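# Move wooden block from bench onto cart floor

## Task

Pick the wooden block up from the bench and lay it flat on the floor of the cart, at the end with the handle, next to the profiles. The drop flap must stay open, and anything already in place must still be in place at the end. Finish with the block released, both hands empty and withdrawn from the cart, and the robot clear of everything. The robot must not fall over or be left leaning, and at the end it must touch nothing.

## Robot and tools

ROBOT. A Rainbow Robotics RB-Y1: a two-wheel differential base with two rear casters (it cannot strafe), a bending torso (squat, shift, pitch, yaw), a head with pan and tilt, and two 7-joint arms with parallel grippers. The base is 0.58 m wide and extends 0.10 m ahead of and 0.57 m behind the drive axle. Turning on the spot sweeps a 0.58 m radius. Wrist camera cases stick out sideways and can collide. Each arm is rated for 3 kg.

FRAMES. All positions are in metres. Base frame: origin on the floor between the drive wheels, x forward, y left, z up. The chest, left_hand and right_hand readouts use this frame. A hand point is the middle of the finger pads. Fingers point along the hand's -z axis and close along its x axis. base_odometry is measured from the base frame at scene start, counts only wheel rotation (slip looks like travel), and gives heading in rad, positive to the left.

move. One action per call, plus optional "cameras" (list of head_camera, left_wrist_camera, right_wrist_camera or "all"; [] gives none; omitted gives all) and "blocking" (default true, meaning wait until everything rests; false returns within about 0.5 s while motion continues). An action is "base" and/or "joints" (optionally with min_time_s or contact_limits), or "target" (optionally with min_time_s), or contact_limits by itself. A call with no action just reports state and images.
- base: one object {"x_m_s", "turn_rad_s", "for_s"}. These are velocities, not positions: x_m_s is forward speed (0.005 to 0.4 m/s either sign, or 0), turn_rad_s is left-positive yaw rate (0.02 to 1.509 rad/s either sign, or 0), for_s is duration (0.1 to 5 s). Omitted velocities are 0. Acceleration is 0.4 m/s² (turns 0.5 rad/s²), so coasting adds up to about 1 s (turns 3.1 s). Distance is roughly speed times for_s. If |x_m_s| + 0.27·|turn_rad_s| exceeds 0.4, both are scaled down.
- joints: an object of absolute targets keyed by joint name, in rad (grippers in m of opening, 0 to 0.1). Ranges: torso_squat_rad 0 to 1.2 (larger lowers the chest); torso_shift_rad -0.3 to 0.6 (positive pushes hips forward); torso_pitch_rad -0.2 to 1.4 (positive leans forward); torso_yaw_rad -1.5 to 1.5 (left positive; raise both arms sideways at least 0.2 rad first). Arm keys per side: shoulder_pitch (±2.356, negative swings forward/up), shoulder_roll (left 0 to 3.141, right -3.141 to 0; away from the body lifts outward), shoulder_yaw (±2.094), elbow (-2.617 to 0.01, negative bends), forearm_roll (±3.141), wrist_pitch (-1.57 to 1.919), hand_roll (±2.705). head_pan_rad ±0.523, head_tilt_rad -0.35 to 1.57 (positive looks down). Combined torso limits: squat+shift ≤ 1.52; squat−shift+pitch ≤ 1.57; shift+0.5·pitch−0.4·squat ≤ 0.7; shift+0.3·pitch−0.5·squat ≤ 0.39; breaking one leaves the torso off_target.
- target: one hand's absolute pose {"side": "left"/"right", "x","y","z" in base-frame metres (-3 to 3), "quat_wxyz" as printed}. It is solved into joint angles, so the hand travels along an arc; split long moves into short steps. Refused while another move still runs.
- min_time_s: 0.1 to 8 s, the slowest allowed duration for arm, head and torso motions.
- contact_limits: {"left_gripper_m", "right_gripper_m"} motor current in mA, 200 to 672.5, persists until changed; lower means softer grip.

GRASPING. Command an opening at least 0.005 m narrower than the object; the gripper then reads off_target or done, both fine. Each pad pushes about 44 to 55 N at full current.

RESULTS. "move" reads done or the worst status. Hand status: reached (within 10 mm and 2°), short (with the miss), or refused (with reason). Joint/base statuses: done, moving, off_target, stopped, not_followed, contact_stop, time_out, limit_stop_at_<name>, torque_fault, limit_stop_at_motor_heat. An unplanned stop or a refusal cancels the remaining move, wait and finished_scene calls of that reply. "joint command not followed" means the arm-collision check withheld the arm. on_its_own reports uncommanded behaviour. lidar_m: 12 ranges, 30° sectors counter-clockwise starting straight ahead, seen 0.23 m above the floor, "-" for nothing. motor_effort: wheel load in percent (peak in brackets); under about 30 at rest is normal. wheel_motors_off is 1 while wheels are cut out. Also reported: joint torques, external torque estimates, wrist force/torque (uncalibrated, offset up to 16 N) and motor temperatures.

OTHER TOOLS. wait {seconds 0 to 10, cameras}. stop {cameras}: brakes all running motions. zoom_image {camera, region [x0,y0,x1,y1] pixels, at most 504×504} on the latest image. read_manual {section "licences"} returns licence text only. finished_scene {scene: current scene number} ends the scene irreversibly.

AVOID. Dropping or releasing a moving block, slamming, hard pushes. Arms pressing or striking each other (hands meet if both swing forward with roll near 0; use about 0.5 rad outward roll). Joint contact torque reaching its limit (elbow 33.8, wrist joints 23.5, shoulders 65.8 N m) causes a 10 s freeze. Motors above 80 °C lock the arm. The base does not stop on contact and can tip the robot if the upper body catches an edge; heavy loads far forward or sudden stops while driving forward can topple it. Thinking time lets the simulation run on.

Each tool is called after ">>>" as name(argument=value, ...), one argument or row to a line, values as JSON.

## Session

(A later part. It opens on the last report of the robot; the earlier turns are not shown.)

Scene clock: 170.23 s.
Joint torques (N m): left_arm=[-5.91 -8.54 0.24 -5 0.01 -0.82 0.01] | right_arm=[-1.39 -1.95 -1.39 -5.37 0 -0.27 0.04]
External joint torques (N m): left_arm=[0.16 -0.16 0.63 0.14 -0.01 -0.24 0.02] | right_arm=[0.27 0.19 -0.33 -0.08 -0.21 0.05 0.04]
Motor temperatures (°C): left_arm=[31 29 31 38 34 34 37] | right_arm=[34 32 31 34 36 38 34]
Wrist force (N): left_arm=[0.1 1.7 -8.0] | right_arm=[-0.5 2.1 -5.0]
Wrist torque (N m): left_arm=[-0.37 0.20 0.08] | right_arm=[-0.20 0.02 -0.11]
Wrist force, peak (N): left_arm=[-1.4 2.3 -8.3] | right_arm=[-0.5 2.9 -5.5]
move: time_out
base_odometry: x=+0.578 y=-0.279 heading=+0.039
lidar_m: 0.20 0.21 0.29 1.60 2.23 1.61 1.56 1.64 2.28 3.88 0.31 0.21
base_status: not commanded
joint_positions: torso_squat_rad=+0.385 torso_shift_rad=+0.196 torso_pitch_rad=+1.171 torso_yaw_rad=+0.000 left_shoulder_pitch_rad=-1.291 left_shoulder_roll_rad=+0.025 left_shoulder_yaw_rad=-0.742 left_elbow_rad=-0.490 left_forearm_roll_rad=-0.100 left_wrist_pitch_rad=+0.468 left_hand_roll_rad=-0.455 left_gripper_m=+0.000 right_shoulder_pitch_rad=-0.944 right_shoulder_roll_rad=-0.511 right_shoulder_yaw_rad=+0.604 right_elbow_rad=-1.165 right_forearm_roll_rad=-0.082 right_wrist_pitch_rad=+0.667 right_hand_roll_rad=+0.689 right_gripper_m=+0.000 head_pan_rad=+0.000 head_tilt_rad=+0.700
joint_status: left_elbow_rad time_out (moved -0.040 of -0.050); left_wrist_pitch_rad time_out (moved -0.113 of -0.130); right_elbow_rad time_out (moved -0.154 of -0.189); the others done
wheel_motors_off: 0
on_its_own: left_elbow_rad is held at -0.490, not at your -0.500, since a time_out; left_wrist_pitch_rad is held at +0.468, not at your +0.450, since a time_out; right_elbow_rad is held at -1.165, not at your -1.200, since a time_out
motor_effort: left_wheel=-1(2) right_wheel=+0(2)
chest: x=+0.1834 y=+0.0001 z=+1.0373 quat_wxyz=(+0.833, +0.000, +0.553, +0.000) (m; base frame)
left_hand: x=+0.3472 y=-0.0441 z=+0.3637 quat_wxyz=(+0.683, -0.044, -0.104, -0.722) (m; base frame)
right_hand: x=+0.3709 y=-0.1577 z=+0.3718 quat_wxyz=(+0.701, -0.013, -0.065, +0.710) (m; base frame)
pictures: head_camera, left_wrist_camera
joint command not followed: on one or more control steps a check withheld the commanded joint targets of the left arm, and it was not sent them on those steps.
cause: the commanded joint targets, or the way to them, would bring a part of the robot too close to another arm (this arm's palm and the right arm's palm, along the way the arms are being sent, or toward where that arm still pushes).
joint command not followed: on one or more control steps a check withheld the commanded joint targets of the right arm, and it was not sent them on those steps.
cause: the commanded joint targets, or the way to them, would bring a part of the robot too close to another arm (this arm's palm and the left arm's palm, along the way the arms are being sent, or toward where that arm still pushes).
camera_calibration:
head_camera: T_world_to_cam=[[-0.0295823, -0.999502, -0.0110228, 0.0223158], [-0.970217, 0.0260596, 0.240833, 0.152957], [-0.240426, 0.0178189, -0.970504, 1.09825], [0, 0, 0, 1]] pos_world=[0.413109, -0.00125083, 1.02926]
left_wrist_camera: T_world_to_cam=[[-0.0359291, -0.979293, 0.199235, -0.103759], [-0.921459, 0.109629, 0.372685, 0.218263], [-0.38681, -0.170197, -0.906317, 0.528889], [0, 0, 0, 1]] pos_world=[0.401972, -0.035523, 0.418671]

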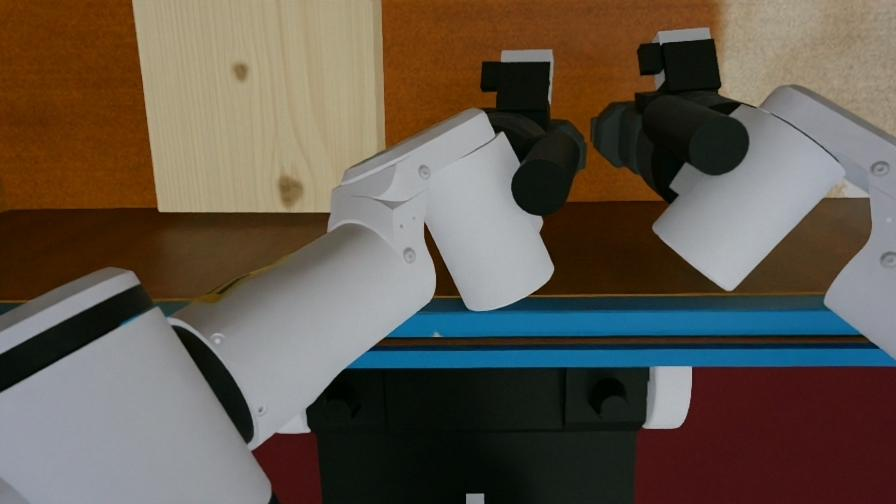

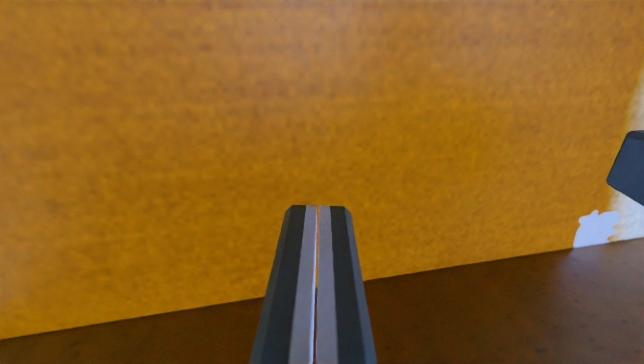

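>>> move(
  target={"side":"right","x":0.38,"y":-0.24,"z":0.42,"quat_wxyz":[0.7046,-0.06,-0.06,0.7046]},
  cameras=[],
)

>>> move(
  target={"side":"left","x":0.4,"y":0.03,"z":0.345,"quat_wxyz":[0.7046,0.06,-0.06,-0.7046]},
  min_time_s=1.5,
  cameras=["head_camera"],
)

>>> move(
  target={"side":"left","x":0.4,"y":0.08,"z":0.345,"quat_wxyz":[0.7046,0.06,-0.06,-0.7046]},
  min_time_s=2,
  cameras=["head_camera","left_wrist_camera"],
)

Scene clock: 173.90 s.
Joint torques (N m): left_arm=[-5.81 -8.47 0.24 -4.98 -0.06 -0.72 0] | right_arm=[1 -4.43 -3.51 -6.36 0.18 -0.32 -0.23]
External joint torques (N m): left_arm=[0.26 -0.1 0.63 0.16 -0.09 -0.15 0.01] | right_arm=[0.57 1.36 -1.2 -0.77 -0.16 -0.05 -0.23]
Motor temperatures (°C): left_arm=[31 29 31 38 34 34 37] | right_arm=[34 31 31 33 36 38 34]
Wrist force (N): left_arm=[-1.1 1.1 -7.2] | right_arm=[-0.3 2.7 -5.1]
Wrist torque (N m): left_arm=[-0.33 0.03 0.14] | right_arm=[-0.24 0.03 -0.05]
Wrist force, peak (N): left_arm=[-0.4 0.7 -8.5] | right_arm=[-1.5 2.0 -5.9]
move: done
base_odometry: x=+0.578 y=-0.279 heading=+0.039
lidar_m: 0.20 0.22 0.31 1.60 2.21 1.63 1.57 1.65 2.26 3.86 0.30 0.21
base_status: not commanded
joint_positions: torso_squat_rad=+0.385 torso_shift_rad=+0.196 torso_pitch_rad=+1.171 torso_yaw_rad=+0.000 left_shoulder_pitch_rad=-1.291 left_shoulder_roll_rad=+0.025 left_shoulder_yaw_rad=-0.742 left_elbow_rad=-0.490 left_forearm_roll_rad=-0.100 left_wrist_pitch_rad=+0.468 left_hand_roll_rad=-0.455 left_gripper_m=+0.000 right_shoulder_pitch_rad=-0.758 right_shoulder_roll_rad=-0.742 right_shoulder_yaw_rad=+0.535 right_elbow_rad=-1.511 right_forearm_roll_rad=-0.069 right_wrist_pitch_rad=+0.764 right_hand_roll_rad=+0.627 right_gripper_m=+0.000 head_pan_rad=+0.000 head_tilt_rad=+0.700
joint_status: all done
wheel_motors_off: 0
on_its_own: left_elbow_rad is held at -0.490, not at your -0.500, since a time_out; left_wrist_pitch_rad is held at +0.468, not at your +0.450, since a time_out
motor_effort: left_wheel=+0(1) right_wheel=+2(4)
chest: x=+0.1834 y=+0.0001 z=+1.0373 quat_wxyz=(+0.833, +0.000, +0.553, +0.000) (m; base frame)
left_hand: x=+0.3472 y=-0.0442 z=+0.3637 quat_wxyz=(+0.683, -0.044, -0.104, -0.722) (m; base frame)
right_hand: x=+0.3800 y=-0.2401 z=+0.4200 quat_wxyz=(+0.704, -0.060, -0.060, +0.705) (m; base frame)
right_hand_status: reached (checked arc, planned for 0.7 s): 0 mm and 0.0 deg off.
pictures: none
No camera images: "cameras" was empty.

Scene clock: 175.73 s.
Joint torques (N m): left_arm=[-7.85 -6.16 1.91 -2.87 -0.37 -0.87 0.13] | right_arm=[0.9 -4.76 -3.58 -6.41 0.22 -0.37 -0.16]
External joint torques (N m): left_arm=[-0.26 -0.17 1.95 0.81 -0.27 -0.57 0.13] | right_arm=[0.47 1.03 -1.28 -0.82 -0.13 -0.1 -0.16]
Motor temperatures (°C): left_arm=[31 29 31 38 34 34 37] | right_arm=[34 31 31 33 36 38 34]
Wrist force (N): left_arm=[-0.2 0.8 -7.1] | right_arm=[-0.5 2.7 -5.4]
Wrist torque (N m): left_arm=[-0.29 0.11 0.08] | right_arm=[-0.21 0.05 -0.07]
Wrist force, peak (N): left_arm=[-0.3 1.9 -8.5] | right_arm=[-0.4 2.9 -5.8]
move: short
base_odometry: x=+0.578 y=-0.279 heading=+0.039
lidar_m: 0.20 0.22 0.29 1.62 2.21 1.62 1.55 1.64 2.25 3.86 0.30 0.21
base_status: not commanded
joint_positions: torso_squat_rad=+0.385 torso_shift_rad=+0.196 torso_pitch_rad=+1.171 torso_yaw_rad=+0.000 left_shoulder_pitch_rad=-1.403 left_shoulder_roll_rad=+0.050 left_shoulder_yaw_rad=-0.724 left_elbow_rad=-0.267 left_forearm_roll_rad=-0.281 left_wrist_pitch_rad=+0.415 left_hand_roll_rad=-0.233 left_gripper_m=+0.000 right_shoulder_pitch_rad=-0.758 right_shoulder_roll_rad=-0.742 right_shoulder_yaw_rad=+0.535 right_elbow_rad=-1.511 right_forearm_roll_rad=-0.069 right_wrist_pitch_rad=+0.764 right_hand_roll_rad=+0.627 right_gripper_m=+0.000 head_pan_rad=+0.000 head_tilt_rad=+0.700
joint_status: all done
wheel_motors_off: 0
motor_effort: left_wheel=+0(2) right_wheel=+1(3)
chest: x=+0.1834 y=+0.0001 z=+1.0373 quat_wxyz=(+0.833, +0.000, +0.553, +0.000) (m; base frame)
left_hand: x=+0.3996 y=+0.0304 z=+0.3468 quat_wxyz=(+0.702, +0.043, -0.081, -0.706) (m; base frame)
left_hand_status: short (checked arc, as near as the solve gets, planned for 1.5 s): 2 mm and 3.1 deg off. The place is met; only the turn is off.
right_hand: x=+0.3800 y=-0.2401 z=+0.4200 quat_wxyz=(+0.704, -0.060, -0.060, +0.705) (m; base frame)
pictures: head_camera
camera_calibration:
head_camera: T_world_to_cam=[[-0.0295847, -0.999501, -0.0110256, 0.0223198], [-0.97024, 0.0260629, 0.24074, 0.153063], [-0.240332, 0.0178197, -0.970527, 1.09823], [0, 0, 0, 1]] pos_world=[0.413109, -0.00125082, 1.02926]

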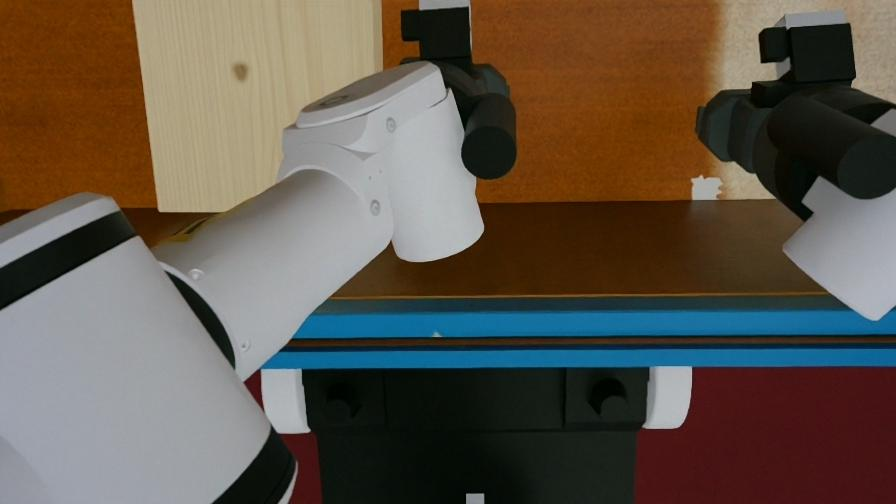

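Scene clock: 178.07 s.
Joint torques (N m): left_arm=[-5.21 -3.77 2.24 -5.17 0.03 -0.24 -0.24] | right_arm=[1.04 -4.79 -3.74 -6.27 0.26 -0.3 -0.08]
External joint torques (N m): left_arm=[0.78 -0.21 2.06 -0.55 0.17 -0.01 -0.24] | right_arm=[0.61 1 -1.44 -0.68 -0.08 -0.03 -0.08]
Motor temperatures (°C): left_arm=[31 29 31 38 34 34 37] | right_arm=[34 31 31 33 36 38 34]
Wrist force (N): left_arm=[0.8 0.9 -7.4] | right_arm=[-0.3 2.5 -5.1]
Wrist torque (N m): left_arm=[-0.31 0.20 0.08] | right_arm=[-0.23 0.06 -0.05]
Wrist force, peak (N): left_arm=[0.3 1.3 -8.4] | right_arm=[-0.6 2.7 -5.8]
move: done
base_odometry: x=+0.578 y=-0.279 heading=+0.039
lidar_m: 0.20 0.21 0.30 1.61 2.20 1.62 1.56 1.65 2.28 3.87 0.29 0.21
base_status: not commanded
joint_positions: torso_squat_rad=+0.385 torso_shift_rad=+0.196 torso_pitch_rad=+1.171 torso_yaw_rad=+0.000 left_shoulder_pitch_rad=-1.248 left_shoulder_roll_rad=+0.215 left_shoulder_yaw_rad=-0.712 left_elbow_rad=-0.617 left_forearm_roll_rad=-0.216 left_wrist_pitch_rad=+0.588 left_hand_roll_rad=-0.352 left_gripper_m=+0.000 right_shoulder_pitch_rad=-0.758 right_shoulder_roll_rad=-0.742 right_shoulder_yaw_rad=+0.535 right_elbow_rad=-1.511 right_forearm_roll_rad=-0.069 right_wrist_pitch_rad=+0.764 right_hand_roll_rad=+0.627 right_gripper_m=+0.000 head_pan_rad=+0.000 head_tilt_rad=+0.700
joint_status: all done
wheel_motors_off: 0
motor_effort: left_wheel=-1(1) right_wheel=+1(3)
chest: x=+0.1834 y=+0.0001 z=+1.0373 quat_wxyz=(+0.833, +0.000, +0.553, +0.000) (m; base frame)
left_hand: x=+0.4002 y=+0.0799 z=+0.3457 quat_wxyz=(+0.704, +0.064, -0.059, -0.704) (m; base frame)
left_hand_status: reached (checked arc, planned for 2.0 s): 1 mm and 0.5 deg off.
right_hand: x=+0.3800 y=-0.2401 z=+0.4200 quat_wxyz=(+0.704, -0.060, -0.060, +0.705) (m; base frame)
pictures: head_camera, left_wrist_camera
camera_calibration:
head_camera: T_world_to_cam=[[-0.0295847, -0.999501, -0.0110256, 0.0223198], [-0.97024, 0.0260629, 0.24074, 0.153063], [-0.240332, 0.0178197, -0.970527, 1.09823], [0, 0, 0, 1]] pos_world=[0.413109, -0.00125082, 1.02926]
left_wrist_camera: T_world_to_cam=[[0.028593, -0.999522, -0.0117983, 0.0719868], [-0.954061, -0.0308103, 0.298026, 0.310236], [-0.298247, 0.00273485, -0.954485, 0.521598], [0, 0, 0, 1]] pos_world=[0.44949, 0.0800843, 0.406248]

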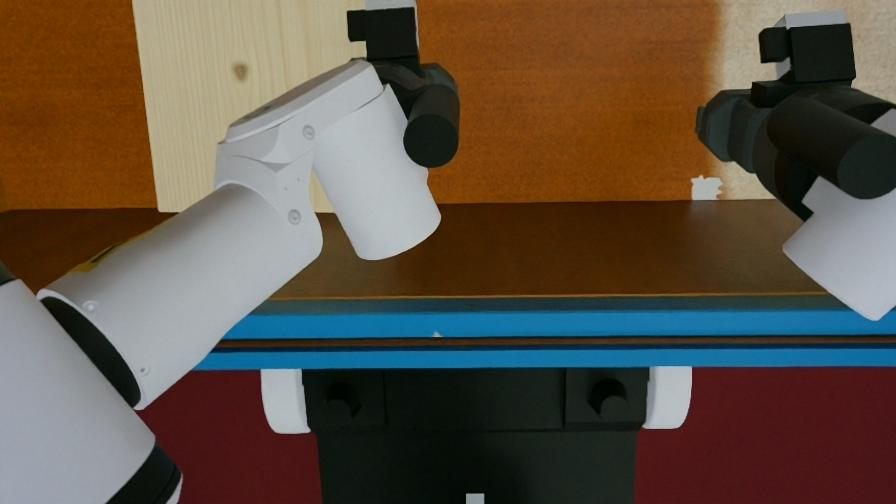

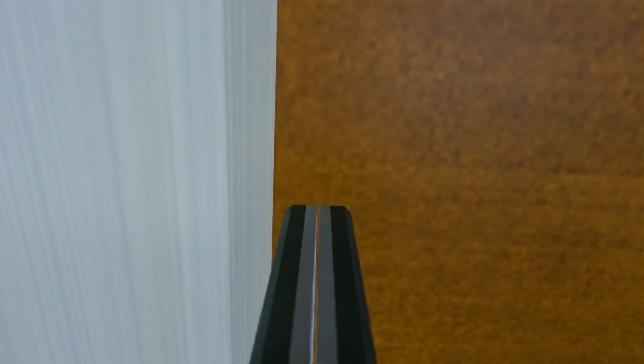

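>>> move(
  target={"side":"left","x":0.4,"y":0.13,"z":0.345,"quat_wxyz":[0.7046,0.06,-0.06,-0.7046]},
  min_time_s=2,
  cameras=["head_camera","left_wrist_camera"],
)

Scene clock: 181.33 s.
Joint torques (N m): left_arm=[1.18 5.53 3.49 0.15 0.01 1.91 -0.25] | right_arm=[0.84 -4.81 -3.42 -6.21 0.21 -0.34 -0.18]
External joint torques (N m): left_arm=[5.92 6.38 2.88 4.83 0.15 2.18 -0.26] | right_arm=[0.41 0.98 -1.12 -0.62 -0.13 -0.06 -0.17]
Motor temperatures (°C): left_arm=[31 29 31 38 34 34 37] | right_arm=[34 31 31 33 36 38 34]
Wrist force (N): left_arm=[10.5 3.9 -3.2] | right_arm=[-0.6 2.2 -5.3]
Wrist torque (N m): left_arm=[-0.26 0.11 -0.04] | right_arm=[-0.18 0.05 -0.06]
Wrist force, peak (N): left_arm=[12.8 0.1 -7.9] | right_arm=[-0.6 2.6 -5.9]
move: done
base_odometry: x=+0.578 y=-0.279 heading=+0.039
lidar_m: 0.20 0.21 0.29 1.61 2.22 1.62 1.56 1.64 2.26 3.87 0.30 0.20
base_status: not commanded
joint_positions: torso_squat_rad=+0.385 torso_shift_rad=+0.196 torso_pitch_rad=+1.171 torso_yaw_rad=+0.000 left_shoulder_pitch_rad=-1.157 left_shoulder_roll_rad=+0.350 left_shoulder_yaw_rad=-0.696 left_elbow_rad=-0.779 left_forearm_roll_rad=-0.127 left_wrist_pitch_rad=+0.578 left_hand_roll_rad=-0.443 left_gripper_m=+0.000 right_shoulder_pitch_rad=-0.758 right_shoulder_roll_rad=-0.742 right_shoulder_yaw_rad=+0.535 right_elbow_rad=-1.511 right_forearm_roll_rad=-0.069 right_wrist_pitch_rad=+0.764 right_hand_roll_rad=+0.627 right_gripper_m=+0.000 head_pan_rad=+0.000 head_tilt_rad=+0.700
joint_status: all done
wheel_motors_off: 0
motor_effort: left_wheel=-2(3) right_wheel=+2(3)
chest: x=+0.1834 y=+0.0001 z=+1.0373 quat_wxyz=(+0.833, +0.000, +0.553, +0.000) (m; base frame)
left_hand: x=+0.4010 y=+0.1273 z=+0.3447 quat_wxyz=(+0.704, +0.062, -0.062, -0.705) (m; base frame)
left_hand_status: reached (checked arc, planned for 2.0 s): 3 mm and 0.3 deg off.
right_hand: x=+0.3799 y=-0.2402 z=+0.4200 quat_wxyz=(+0.705, -0.060, -0.060, +0.705) (m; base frame)
pictures: head_camera, left_wrist_camera
camera_calibration:
head_camera: T_world_to_cam=[[-0.0297496, -0.999498, -0.0108786, 0.0222374], [-0.970234, 0.0262583, 0.240742, 0.153058], [-0.240336, 0.0177168, -0.970528, 1.09824], [0, 0, 0, 1]] pos_world=[0.413109, -0.00124998, 1.02926]
left_wrist_camera: T_world_to_cam=[[0.0274293, -0.999613, -0.00467503, 0.117373], [-0.954314, -0.0275778, 0.297532, 0.312674], [-0.297545, -0.00369962, -0.954701, 0.521339], [0, 0, 0, 1]] pos_world=[0.450292, 0.12788, 0.405241]

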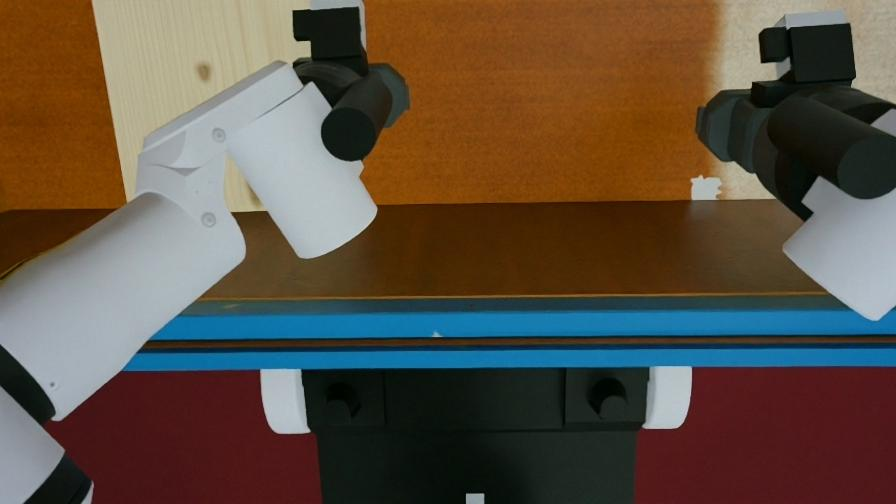

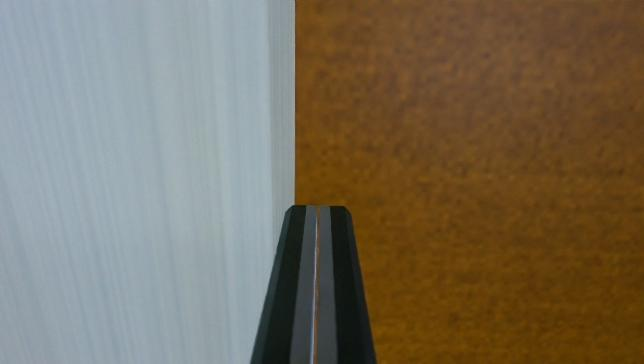

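>>> move(
  target={"side":"left","x":0.4,"y":0.19,"z":0.345,"quat_wxyz":[0.7046,0.06,-0.06,-0.7046]},
  min_time_s=2.5,
  cameras=["head_camera","left_wrist_camera"],
)

Scene clock: 184.97 s.
Joint torques (N m): left_arm=[0.11 5.59 3.98 -2.17 -0.13 0.74 -0.37] | right_arm=[0.82 -5.13 -3.42 -6.12 0.31 -0.36 -0.21]
External joint torques (N m): left_arm=[3.55 3.24 2.75 2.08 -0.02 1.04 -0.37] | right_arm=[0.39 0.66 -1.12 -0.53 -0.04 -0.08 -0.21]
Motor temperatures (°C): left_arm=[31 29 31 38 34 34 37] | right_arm=[34 31 31 33 36 38 34]
Wrist force (N): left_arm=[7.0 1.4 -12.0] | right_arm=[-0.6 2.2 -5.4]
Wrist torque (N m): left_arm=[-0.19 0.12 0.12] | right_arm=[-0.17 0.01 -0.05]
Wrist force, peak (N): left_arm=[13.3 6.7 -4.6] | right_arm=[-0.3 2.7 -5.8]
move: done
base_odometry: x=+0.578 y=-0.279 heading=+0.039
lidar_m: 0.20 0.21 0.30 1.61 2.21 1.62 1.56 1.65 2.25 3.87 0.30 0.21
base_status: not commanded
joint_positions: torso_squat_rad=+0.385 torso_shift_rad=+0.196 torso_pitch_rad=+1.171 torso_yaw_rad=+0.000 left_shoulder_pitch_rad=-1.085 left_shoulder_roll_rad=+0.494 left_shoulder_yaw_rad=-0.686 left_elbow_rad=-0.874 left_forearm_roll_rad=-0.007 left_wrist_pitch_rad=+0.523 left_hand_roll_rad=-0.529 left_gripper_m=+0.000 right_shoulder_pitch_rad=-0.758 right_shoulder_roll_rad=-0.742 right_shoulder_yaw_rad=+0.535 right_elbow_rad=-1.511 right_forearm_roll_rad=-0.069 right_wrist_pitch_rad=+0.764 right_hand_roll_rad=+0.627 right_gripper_m=+0.000 head_pan_rad=+0.000 head_tilt_rad=+0.700
joint_status: all done
wheel_motors_off: 0
motor_effort: left_wheel=-3(3) right_wheel=+2(5)
chest: x=+0.1834 y=+0.0001 z=+1.0373 quat_wxyz=(+0.833, +0.000, +0.553, +0.000) (m; base frame)
left_hand: x=+0.4004 y=+0.1884 z=+0.3446 quat_wxyz=(+0.704, +0.061, -0.061, -0.705) (m; base frame)
left_hand_status: reached (checked arc, planned for 2.5 s): 2 mm and 0.2 deg off.
right_hand: x=+0.3800 y=-0.2402 z=+0.4200 quat_wxyz=(+0.705, -0.060, -0.060, +0.705) (m; base frame)
pictures: head_camera, left_wrist_camera
camera_calibration:
head_camera: T_world_to_cam=[[-0.0297493, -0.999498, -0.0108759, 0.0221346], [-0.97024, 0.0262591, 0.240717, 0.153088], [-0.240311, 0.0177135, -0.970534, 1.09823], [0, 0, 0, 1]] pos_world=[0.413109, -0.00134997, 1.02926]
left_wrist_camera: T_world_to_cam=[[0.0274427, -0.999618, -0.00336765, 0.177927], [-0.953747, -0.027192, 0.299377, 0.312865], [-0.299354, -0.00500383, -0.954129, 0.522055], [0, 0, 0, 1]] pos_world=[0.44979, 0.188978, 0.405042]

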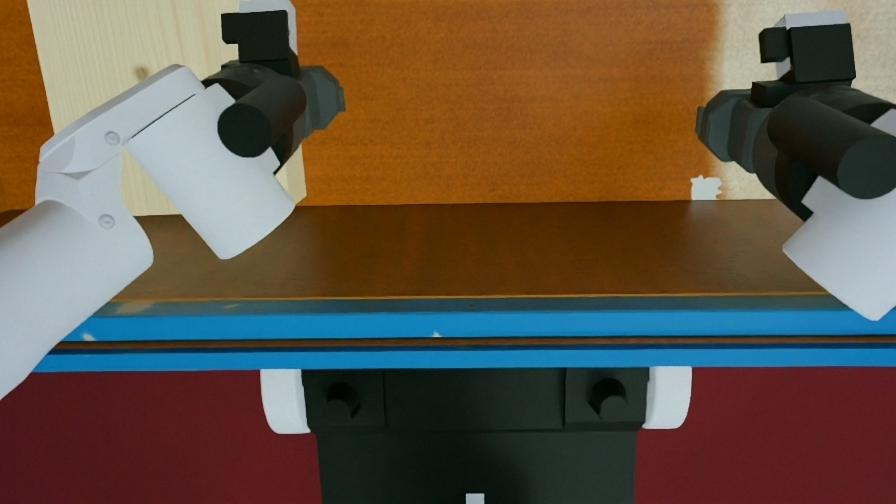

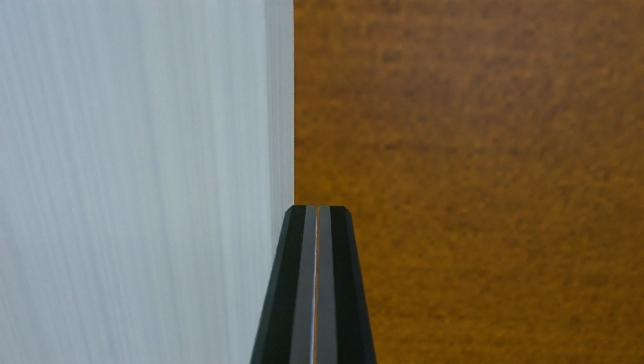

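>>> move(
  target={"side":"left","x":0.4,"y":0.14,"z":0.36,"quat_wxyz":[0.7046,0.06,-0.06,-0.7046]},
  cameras=[],
)

>>> move(
  joints={"torso_pitch_rad":1.01,"torso_shift_rad":0.175,"torso_squat_rad":0.3,"left_shoulder_pitch_rad":-1.01,"left_shoulder_roll_rad":0.382,"left_shoulder_yaw_rad":-0.675,"left_elbow_rad":-0.958,"left_forearm_roll_rad":0.03,"left_wrist_pitch_rad":0.692,"left_hand_roll_rad":-0.601,"right_shoulder_pitch_rad":-1.01,"right_shoulder_roll_rad":-0.382,"right_shoulder_yaw_rad":0.675,"right_elbow_rad":-0.958,"right_forearm_roll_rad":-0.03,"right_wrist_pitch_rad":0.692,"right_hand_roll_rad":0.601},
  min_time_s=2,
  cameras=["head_camera"],
)

>>> move(
  joints={"torso_pitch_rad":0.64,"torso_shift_rad":0.125,"torso_squat_rad":0.1,"left_shoulder_pitch_rad":-0.865,"left_shoulder_roll_rad":0.436,"left_shoulder_yaw_rad":-0.67,"left_elbow_rad":-1.243,"left_forearm_roll_rad":0.33,"left_wrist_pitch_rad":1.055,"left_hand_roll_rad":-0.788,"right_shoulder_pitch_rad":-0.865,"right_shoulder_roll_rad":-0.436,"right_shoulder_yaw_rad":0.67,"right_elbow_rad":-1.243,"right_forearm_roll_rad":-0.33,"right_wrist_pitch_rad":1.055,"right_hand_roll_rad":0.788},
  min_time_s=2,
  cameras=["head_camera"],
)

>>> move(
  joints={"torso_pitch_rad":0.3,"torso_shift_rad":0.1,"torso_squat_rad":0,"left_shoulder_pitch_rad":-0.914,"left_shoulder_roll_rad":0.394,"left_shoulder_yaw_rad":-0.634,"left_elbow_rad":-1.217,"left_forearm_roll_rad":0.443,"left_wrist_pitch_rad":1.265,"left_hand_roll_rad":-0.842,"right_shoulder_pitch_rad":-0.914,"right_shoulder_roll_rad":-0.394,"right_shoulder_yaw_rad":0.634,"right_elbow_rad":-1.217,"right_forearm_roll_rad":-0.443,"right_wrist_pitch_rad":1.265,"right_hand_roll_rad":0.842,"head_tilt_rad":0.8,"head_pan_rad":0.3},
  min_time_s=1.5,
  cameras=["head_camera"],
)

>>> move(
  base={"x_m_s":-0.3,"for_s":1.8},
  joints={"head_pan_rad":0.2},
  cameras=["head_camera"],
)

Scene clock: 192.00 s.
Joint torques (N m): left_arm=[-3.8 0.06 1.43 -4.64 -0.32 -0.62 0.04] | right_arm=[1.12 -5.18 -3.24 -5.69 0.4 -0.16 -0.14]
External joint torques (N m): left_arm=[0.2 -0.18 0.52 0.69 -0.18 -0.33 0.04] | right_arm=[0.69 0.61 -0.94 -0.1 0.06 0.11 -0.14]
Motor temperatures (°C): left_arm=[31 29 31 37 34 33 37] | right_arm=[34 31 31 33 36 37 34]
Wrist force (N): left_arm=[0.0 0.3 -7.8] | right_arm=[0.0 2.5 -5.1]
Wrist torque (N m): left_arm=[-0.27 0.11 0.08] | right_arm=[-0.21 0.08 -0.03]
Wrist force, peak (N): left_arm=[7.6 2.0 -11.0] | right_arm=[-0.4 2.8 -5.8]
move: done
base_odometry: x=+0.578 y=-0.279 heading=+0.039
lidar_m: 0.19 0.21 0.30 1.60 2.22 1.61 1.56 1.65 2.26 3.87 0.29 0.22
base_status: not commanded
joint_positions: torso_squat_rad=+0.385 torso_shift_rad=+0.196 torso_pitch_rad=+1.171 torso_yaw_rad=+0.000 left_shoulder_pitch_rad=-1.087 left_shoulder_roll_rad=+0.432 left_shoulder_yaw_rad=-0.693 left_elbow_rad=-0.973 left_forearm_roll_rad=-0.076 left_wrist_pitch_rad=+0.666 left_hand_roll_rad=-0.483 left_gripper_m=+0.000 right_shoulder_pitch_rad=-0.758 right_shoulder_roll_rad=-0.742 right_shoulder_yaw_rad=+0.535 right_elbow_rad=-1.511 right_forearm_roll_rad=-0.069 right_wrist_pitch_rad=+0.764 right_hand_roll_rad=+0.627 right_gripper_m=+0.000 head_pan_rad=+0.000 head_tilt_rad=+0.700
joint_status: all done
wheel_motors_off: 0
motor_effort: left_wheel=+0(2) right_wheel=+0(2)
chest: x=+0.1834 y=+0.0001 z=+1.0373 quat_wxyz=(+0.833, +0.000, +0.553, +0.000) (m; base frame)
left_hand: x=+0.4004 y=+0.1400 z=+0.3594 quat_wxyz=(+0.705, +0.060, -0.060, -0.704) (m; base frame)
left_hand_status: reached (checked arc, planned for 0.4 s): 1 mm and 0.0 deg off.
right_hand: x=+0.3800 y=-0.2401 z=+0.4200 quat_wxyz=(+0.704, -0.060, -0.060, +0.705) (m; base frame)
pictures: none
No camera images: "cameras" was empty.

Scene clock: 194.30 s.
Joint torques (N m): left_arm=[-4.7 -1.35 2.99 -4.67 0.07 -0.28 -0.35] | right_arm=[-6.87 0.87 -0.82 -4.85 0.54 -0.3 -0.25]
External joint torques (N m): left_arm=[1.23 -1.71 1.68 1.02 0.19 0.08 -0.35] | right_arm=[-1.13 1.71 0.48 0.44 0.23 -0.01 -0.25]
Motor temperatures (°C): left_arm=[31 29 31 37 34 33 37] | right_arm=[34 31 31 32 36 37 34]
Wrist force (N): left_arm=[0.3 -0.1 -8.2] | right_arm=[-0.4 2.5 -5.1]
Wrist torque (N m): left_arm=[-0.19 0.15 0.05] | right_arm=[-0.23 0.06 -0.07]
Wrist force, peak (N): left_arm=[0.3 -0.1 -8.2] | right_arm=[-0.5 3.1 -5.5]
move: done
base_odometry: x=+0.578 y=-0.279 heading=+0.039
lidar_m: 0.19 0.21 0.30 1.61 2.21 1.62 1.56 1.64 2.26 3.87 0.30 0.21
base_status: not commanded
joint_positions: torso_squat_rad=+0.300 torso_shift_rad=+0.175 torso_pitch_rad=+1.010 torso_yaw_rad=+0.000 left_shoulder_pitch_rad=-1.010 left_shoulder_roll_rad=+0.382 left_shoulder_yaw_rad=-0.675 left_elbow_rad=-0.958 left_forearm_roll_rad=+0.030 left_wrist_pitch_rad=+0.692 left_hand_roll_rad=-0.601 left_gripper_m=+0.000 right_shoulder_pitch_rad=-1.010 right_shoulder_roll_rad=-0.382 right_shoulder_yaw_rad=+0.675 right_elbow_rad=-0.958 right_forearm_roll_rad=-0.030 right_wrist_pitch_rad=+0.692 right_hand_roll_rad=+0.601 right_gripper_m=+0.000 head_pan_rad=+0.000 head_tilt_rad=+0.700
joint_status: all done
wheel_motors_off: 0
motor_effort: left_wheel=-1(2) right_wheel=+0(2)
chest: x=+0.1505 y=+0.0001 z=+1.1036 quat_wxyz=(+0.875, +0.000, +0.484, +0.000) (m; base frame)
left_hand: x=+0.4000 y=+0.1311 z=+0.4465 quat_wxyz=(+0.704, +0.053, -0.067, -0.705) (m; base frame)
right_hand: x=+0.3997 y=-0.1313 z=+0.4464 quat_wxyz=(+0.705, -0.054, -0.066, +0.704) (m; base frame)
pictures: head_camera
camera_calibration:
head_camera: T_world_to_cam=[[-0.0274342, -0.999502, -0.0156216, 0.0268253], [-0.996276, 0.0260612, 0.0821868, 0.284082], [-0.0817388, 0.0178182, -0.996494, 1.15945], [0, 0, 0, 1]] pos_world=[0.378532, -0.00125082, 1.13245]

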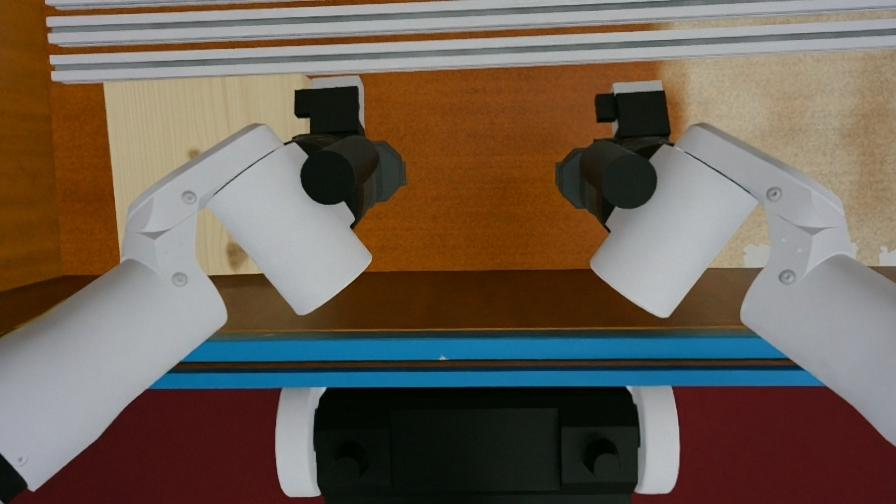

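Scene clock: 196.60 s.
Joint torques (N m): left_arm=[-10.4 2.27 6.01 -7.64 0.04 -0.33 -0.24] | right_arm=[-10.19 -4.39 -5.69 -7.77 0.01 -0.21 0.27]
External joint torques (N m): left_arm=[1.28 -0.27 2.09 -0.35 0.16 0.09 -0.24] | right_arm=[1.22 -1.35 -1.96 -0.96 -0.36 0.14 0.27]
Motor temperatures (°C): left_arm=[31 29 31 37 34 33 37] | right_arm=[34 31 31 32 36 37 34]
Wrist force (N): left_arm=[0.9 1.6 -7.4] | right_arm=[-0.4 2.3 -5.0]
Wrist torque (N m): left_arm=[-0.37 0.24 0.09] | right_arm=[-0.19 0.10 -0.07]
Wrist force, peak (N): left_arm=[0.2 0.3 -8.4] | right_arm=[-0.9 2.6 -5.7]
move: done
base_odometry: x=+0.578 y=-0.279 heading=+0.039
lidar_m: 0.20 0.22 0.30 1.61 2.23 1.62 1.55 1.66 2.26 3.86 0.29 0.21
base_status: not commanded
joint_positions: torso_squat_rad=+0.100 torso_shift_rad=+0.125 torso_pitch_rad=+0.640 torso_yaw_rad=+0.000 left_shoulder_pitch_rad=-0.865 left_shoulder_roll_rad=+0.436 left_shoulder_yaw_rad=-0.670 left_elbow_rad=-1.243 left_forearm_roll_rad=+0.330 left_wrist_pitch_rad=+1.055 left_hand_roll_rad=-0.788 left_gripper_m=+0.000 right_shoulder_pitch_rad=-0.865 right_shoulder_roll_rad=-0.436 right_shoulder_yaw_rad=+0.670 right_elbow_rad=-1.243 right_forearm_roll_rad=-0.330 right_wrist_pitch_rad=+1.055 right_hand_roll_rad=+0.788 right_gripper_m=+0.000 head_pan_rad=+0.000 head_tilt_rad=+0.700
joint_status: all done
wheel_motors_off: 0
motor_effort: left_wheel=-1(2) right_wheel=+1(2)
chest: x=+0.0436 y=+0.0001 z=+1.2198 quat_wxyz=(+0.949, +0.000, +0.315, +0.000) (m; base frame)
left_hand: x=+0.3982 y=+0.1267 z=+0.6820 quat_wxyz=(+0.699, +0.050, -0.070, -0.709) (m; base frame)
right_hand: x=+0.3981 y=-0.1265 z=+0.6820 quat_wxyz=(+0.699, -0.050, -0.070, +0.710) (m; base frame)
pictures: head_camera
camera_calibration:
head_camera: T_world_to_cam=[[-0.0199266, -0.999502, -0.024485, 0.0361908], [-0.958562, 0.02606, -0.283688, 0.612642], [0.284185, 0.0178174, -0.958604, 1.20434], [0, 0, 0, 1]] pos_world=[0.245723, -0.00125082, 1.32917]

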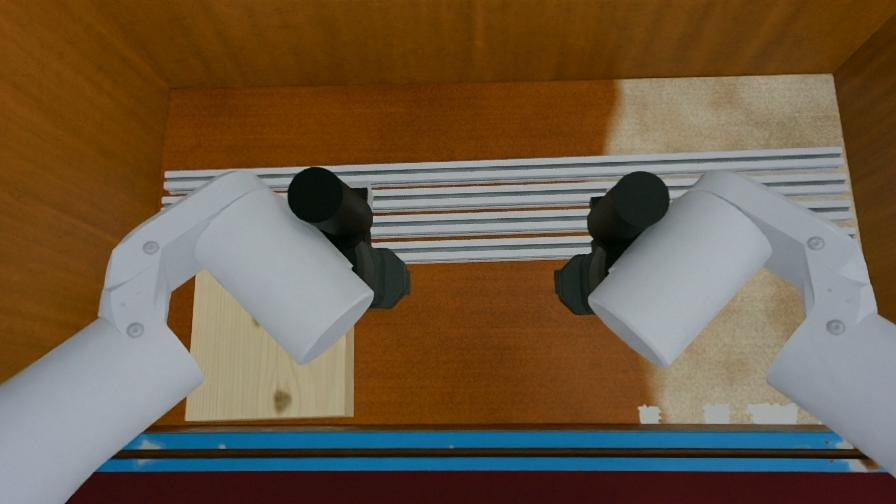

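Scene clock: 198.53 s.
Joint torques (N m): left_arm=[-17.75 2.46 7.6 -6.27 -0.16 -0.53 -0.33] | right_arm=[-20.17 -2.45 -7.14 -6.74 0.2 -0.34 0.22]
External joint torques (N m): left_arm=[0.88 -1.58 1.69 1.08 0.18 0.07 -0.34] | right_arm=[-1.83 2 -1.62 0.18 -0.39 0.19 0.22]
Motor temperatures (°C): left_arm=[31 29 31 37 34 33 37] | right_arm=[34 31 31 32 36 37 34]
Wrist force (N): left_arm=[0.6 -0.4 -7.3] | right_arm=[-0.4 3.0 -5.2]
Wrist torque (N m): left_arm=[-0.21 0.18 0.06] | right_arm=[-0.20 0.06 -0.10]
Wrist force, peak (N): left_arm=[0.4 0.7 -8.6] | right_arm=[-0.6 2.2 -5.8]
move: done
base_odometry: x=+0.578 y=-0.279 heading=+0.039
lidar_m: 0.19 0.21 0.30 1.60 2.21 1.64 1.56 1.64 2.26 3.87 0.30 0.21
base_status: not commanded
joint_positions: torso_squat_rad=+0.000 torso_shift_rad=+0.100 torso_pitch_rad=+0.300 torso_yaw_rad=+0.000 left_shoulder_pitch_rad=-0.914 left_shoulder_roll_rad=+0.394 left_shoulder_yaw_rad=-0.634 left_elbow_rad=-1.217 left_forearm_roll_rad=+0.443 left_wrist_pitch_rad=+1.265 left_hand_roll_rad=-0.842 left_gripper_m=+0.000 right_shoulder_pitch_rad=-0.914 right_shoulder_roll_rad=-0.394 right_shoulder_yaw_rad=+0.634 right_elbow_rad=-1.217 right_forearm_roll_rad=-0.443 right_wrist_pitch_rad=+1.265 right_hand_roll_rad=+0.842 right_gripper_m=+0.000 head_pan_rad=+0.300 head_tilt_rad=+0.800
joint_status: all done
wheel_motors_off: 0
motor_effort: left_wheel=+1(2) right_wheel=+0(2)
chest: x=-0.0667 y=+0.0001 z=+1.2726 quat_wxyz=(+0.989, +0.000, +0.149, +0.000) (m; base frame)
left_hand: x=+0.4183 y=+0.1189 z=+0.8837 quat_wxyz=(+0.699, +0.112, -0.111, -0.698) (m; base frame)
right_hand: x=+0.4182 y=-0.1190 z=+0.8834 quat_wxyz=(+0.699, -0.112, -0.111, +0.698) (m; base frame)
pictures: head_camera
camera_calibration:
head_camera: T_world_to_cam=[[0.268792, -0.956211, -0.115805, 0.164268], [-0.842152, -0.174956, -0.51007, 0.806214], [0.467474, 0.234628, -0.852302, 1.18088], [0, 0, 0, 1]] pos_world=[0.0827713, 0.0210605, 1.43671]

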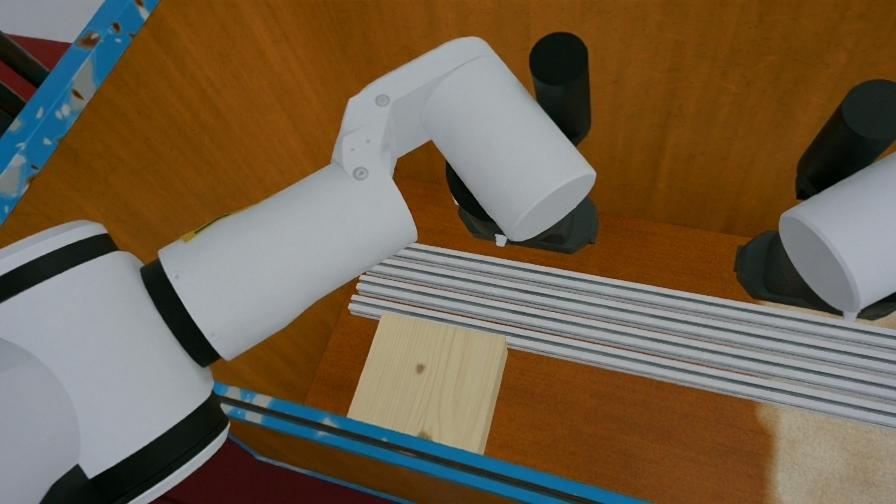

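Scene clock: 201.67 s.
Joint torques (N m): left_arm=[-17.57 2.46 7.38 -6.48 -0.13 -0.68 -0.32] | right_arm=[-19.17 -3.24 -7 -7.03 0.38 -0.48 0.25]
External joint torques (N m): left_arm=[1.07 -1.58 1.47 0.87 0.2 -0.07 -0.33] | right_arm=[-0.82 1.21 -1.48 -0.13 -0.21 0.05 0.25]
Motor temperatures (°C): left_arm=[31 29 31 37 34 33 37] | right_arm=[34 31 31 32 36 37 34]
Wrist force (N): left_arm=[-0.1 -0.1 -7.7] | right_arm=[-0.3 3.0 -5.1]
Wrist torque (N m): left_arm=[-0.24 0.11 0.06] | right_arm=[-0.23 0.05 -0.09]
Wrist force, peak (N): left_arm=[0.5 0.5 -8.2] | right_arm=[-0.5 3.4 -5.4]
move: done
base_odometry: x=+0.039 y=-0.300 heading=+0.037
lidar_m: 0.75 0.79 1.82 3.95 1.45 1.06 1.02 1.09 1.48 4.10 2.18 0.78
base_status: done (sent for 1.8 of 1.8 s)
joint_positions: torso_squat_rad=+0.000 torso_shift_rad=+0.100 torso_pitch_rad=+0.300 torso_yaw_rad=+0.000 left_shoulder_pitch_rad=-0.914 left_shoulder_roll_rad=+0.394 left_shoulder_yaw_rad=-0.634 left_elbow_rad=-1.217 left_forearm_roll_rad=+0.443 left_wrist_pitch_rad=+1.265 left_hand_roll_rad=-0.842 left_gripper_m=+0.000 right_shoulder_pitch_rad=-0.914 right_shoulder_roll_rad=-0.394 right_shoulder_yaw_rad=+0.634 right_elbow_rad=-1.217 right_forearm_roll_rad=-0.443 right_wrist_pitch_rad=+1.265 right_hand_roll_rad=+0.842 right_gripper_m=+0.000 head_pan_rad=+0.200 head_tilt_rad=+0.800
joint_status: all done
wheel_motors_off: 0
motor_effort: left_wheel=-18(32) right_wheel=+18(36)
chest: x=-0.0667 y=+0.0001 z=+1.2726 quat_wxyz=(+0.989, +0.000, +0.149, +0.000) (m; base frame)
left_hand: x=+0.4184 y=+0.1188 z=+0.8836 quat_wxyz=(+0.699, +0.111, -0.111, -0.698) (m; base frame)
right_hand: x=+0.4182 y=-0.1189 z=+0.8835 quat_wxyz=(+0.699, -0.112, -0.111, +0.698) (m; base frame)
pictures: head_camera
camera_calibration:
head_camera: T_world_to_cam=[[0.176265, -0.980475, -0.0871756, 0.123846], [-0.855684, -0.108848, -0.505922, 0.800369], [0.486554, 0.163771, -0.858163, 1.18912], [0, 0, 0, 1]] pos_world=[0.0844642, 0.0138045, 1.43618]

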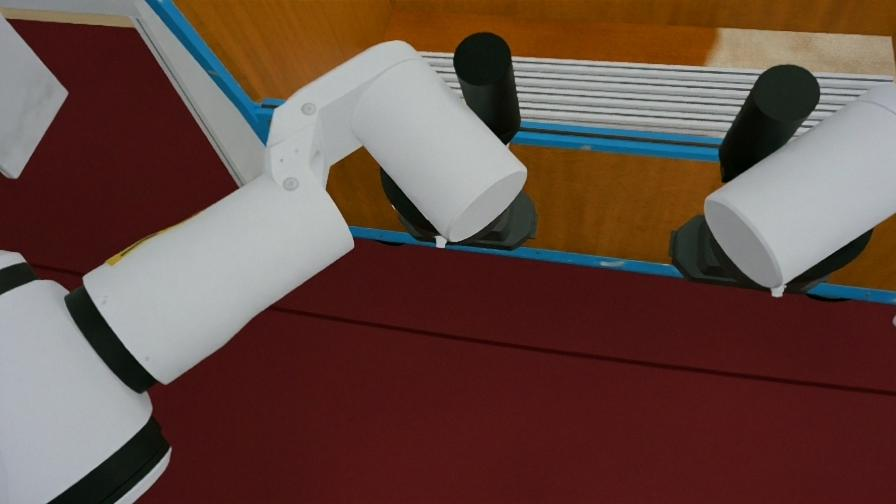

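>>> finished_scene(
  scene=2,
)

The scene is finished: the task was done.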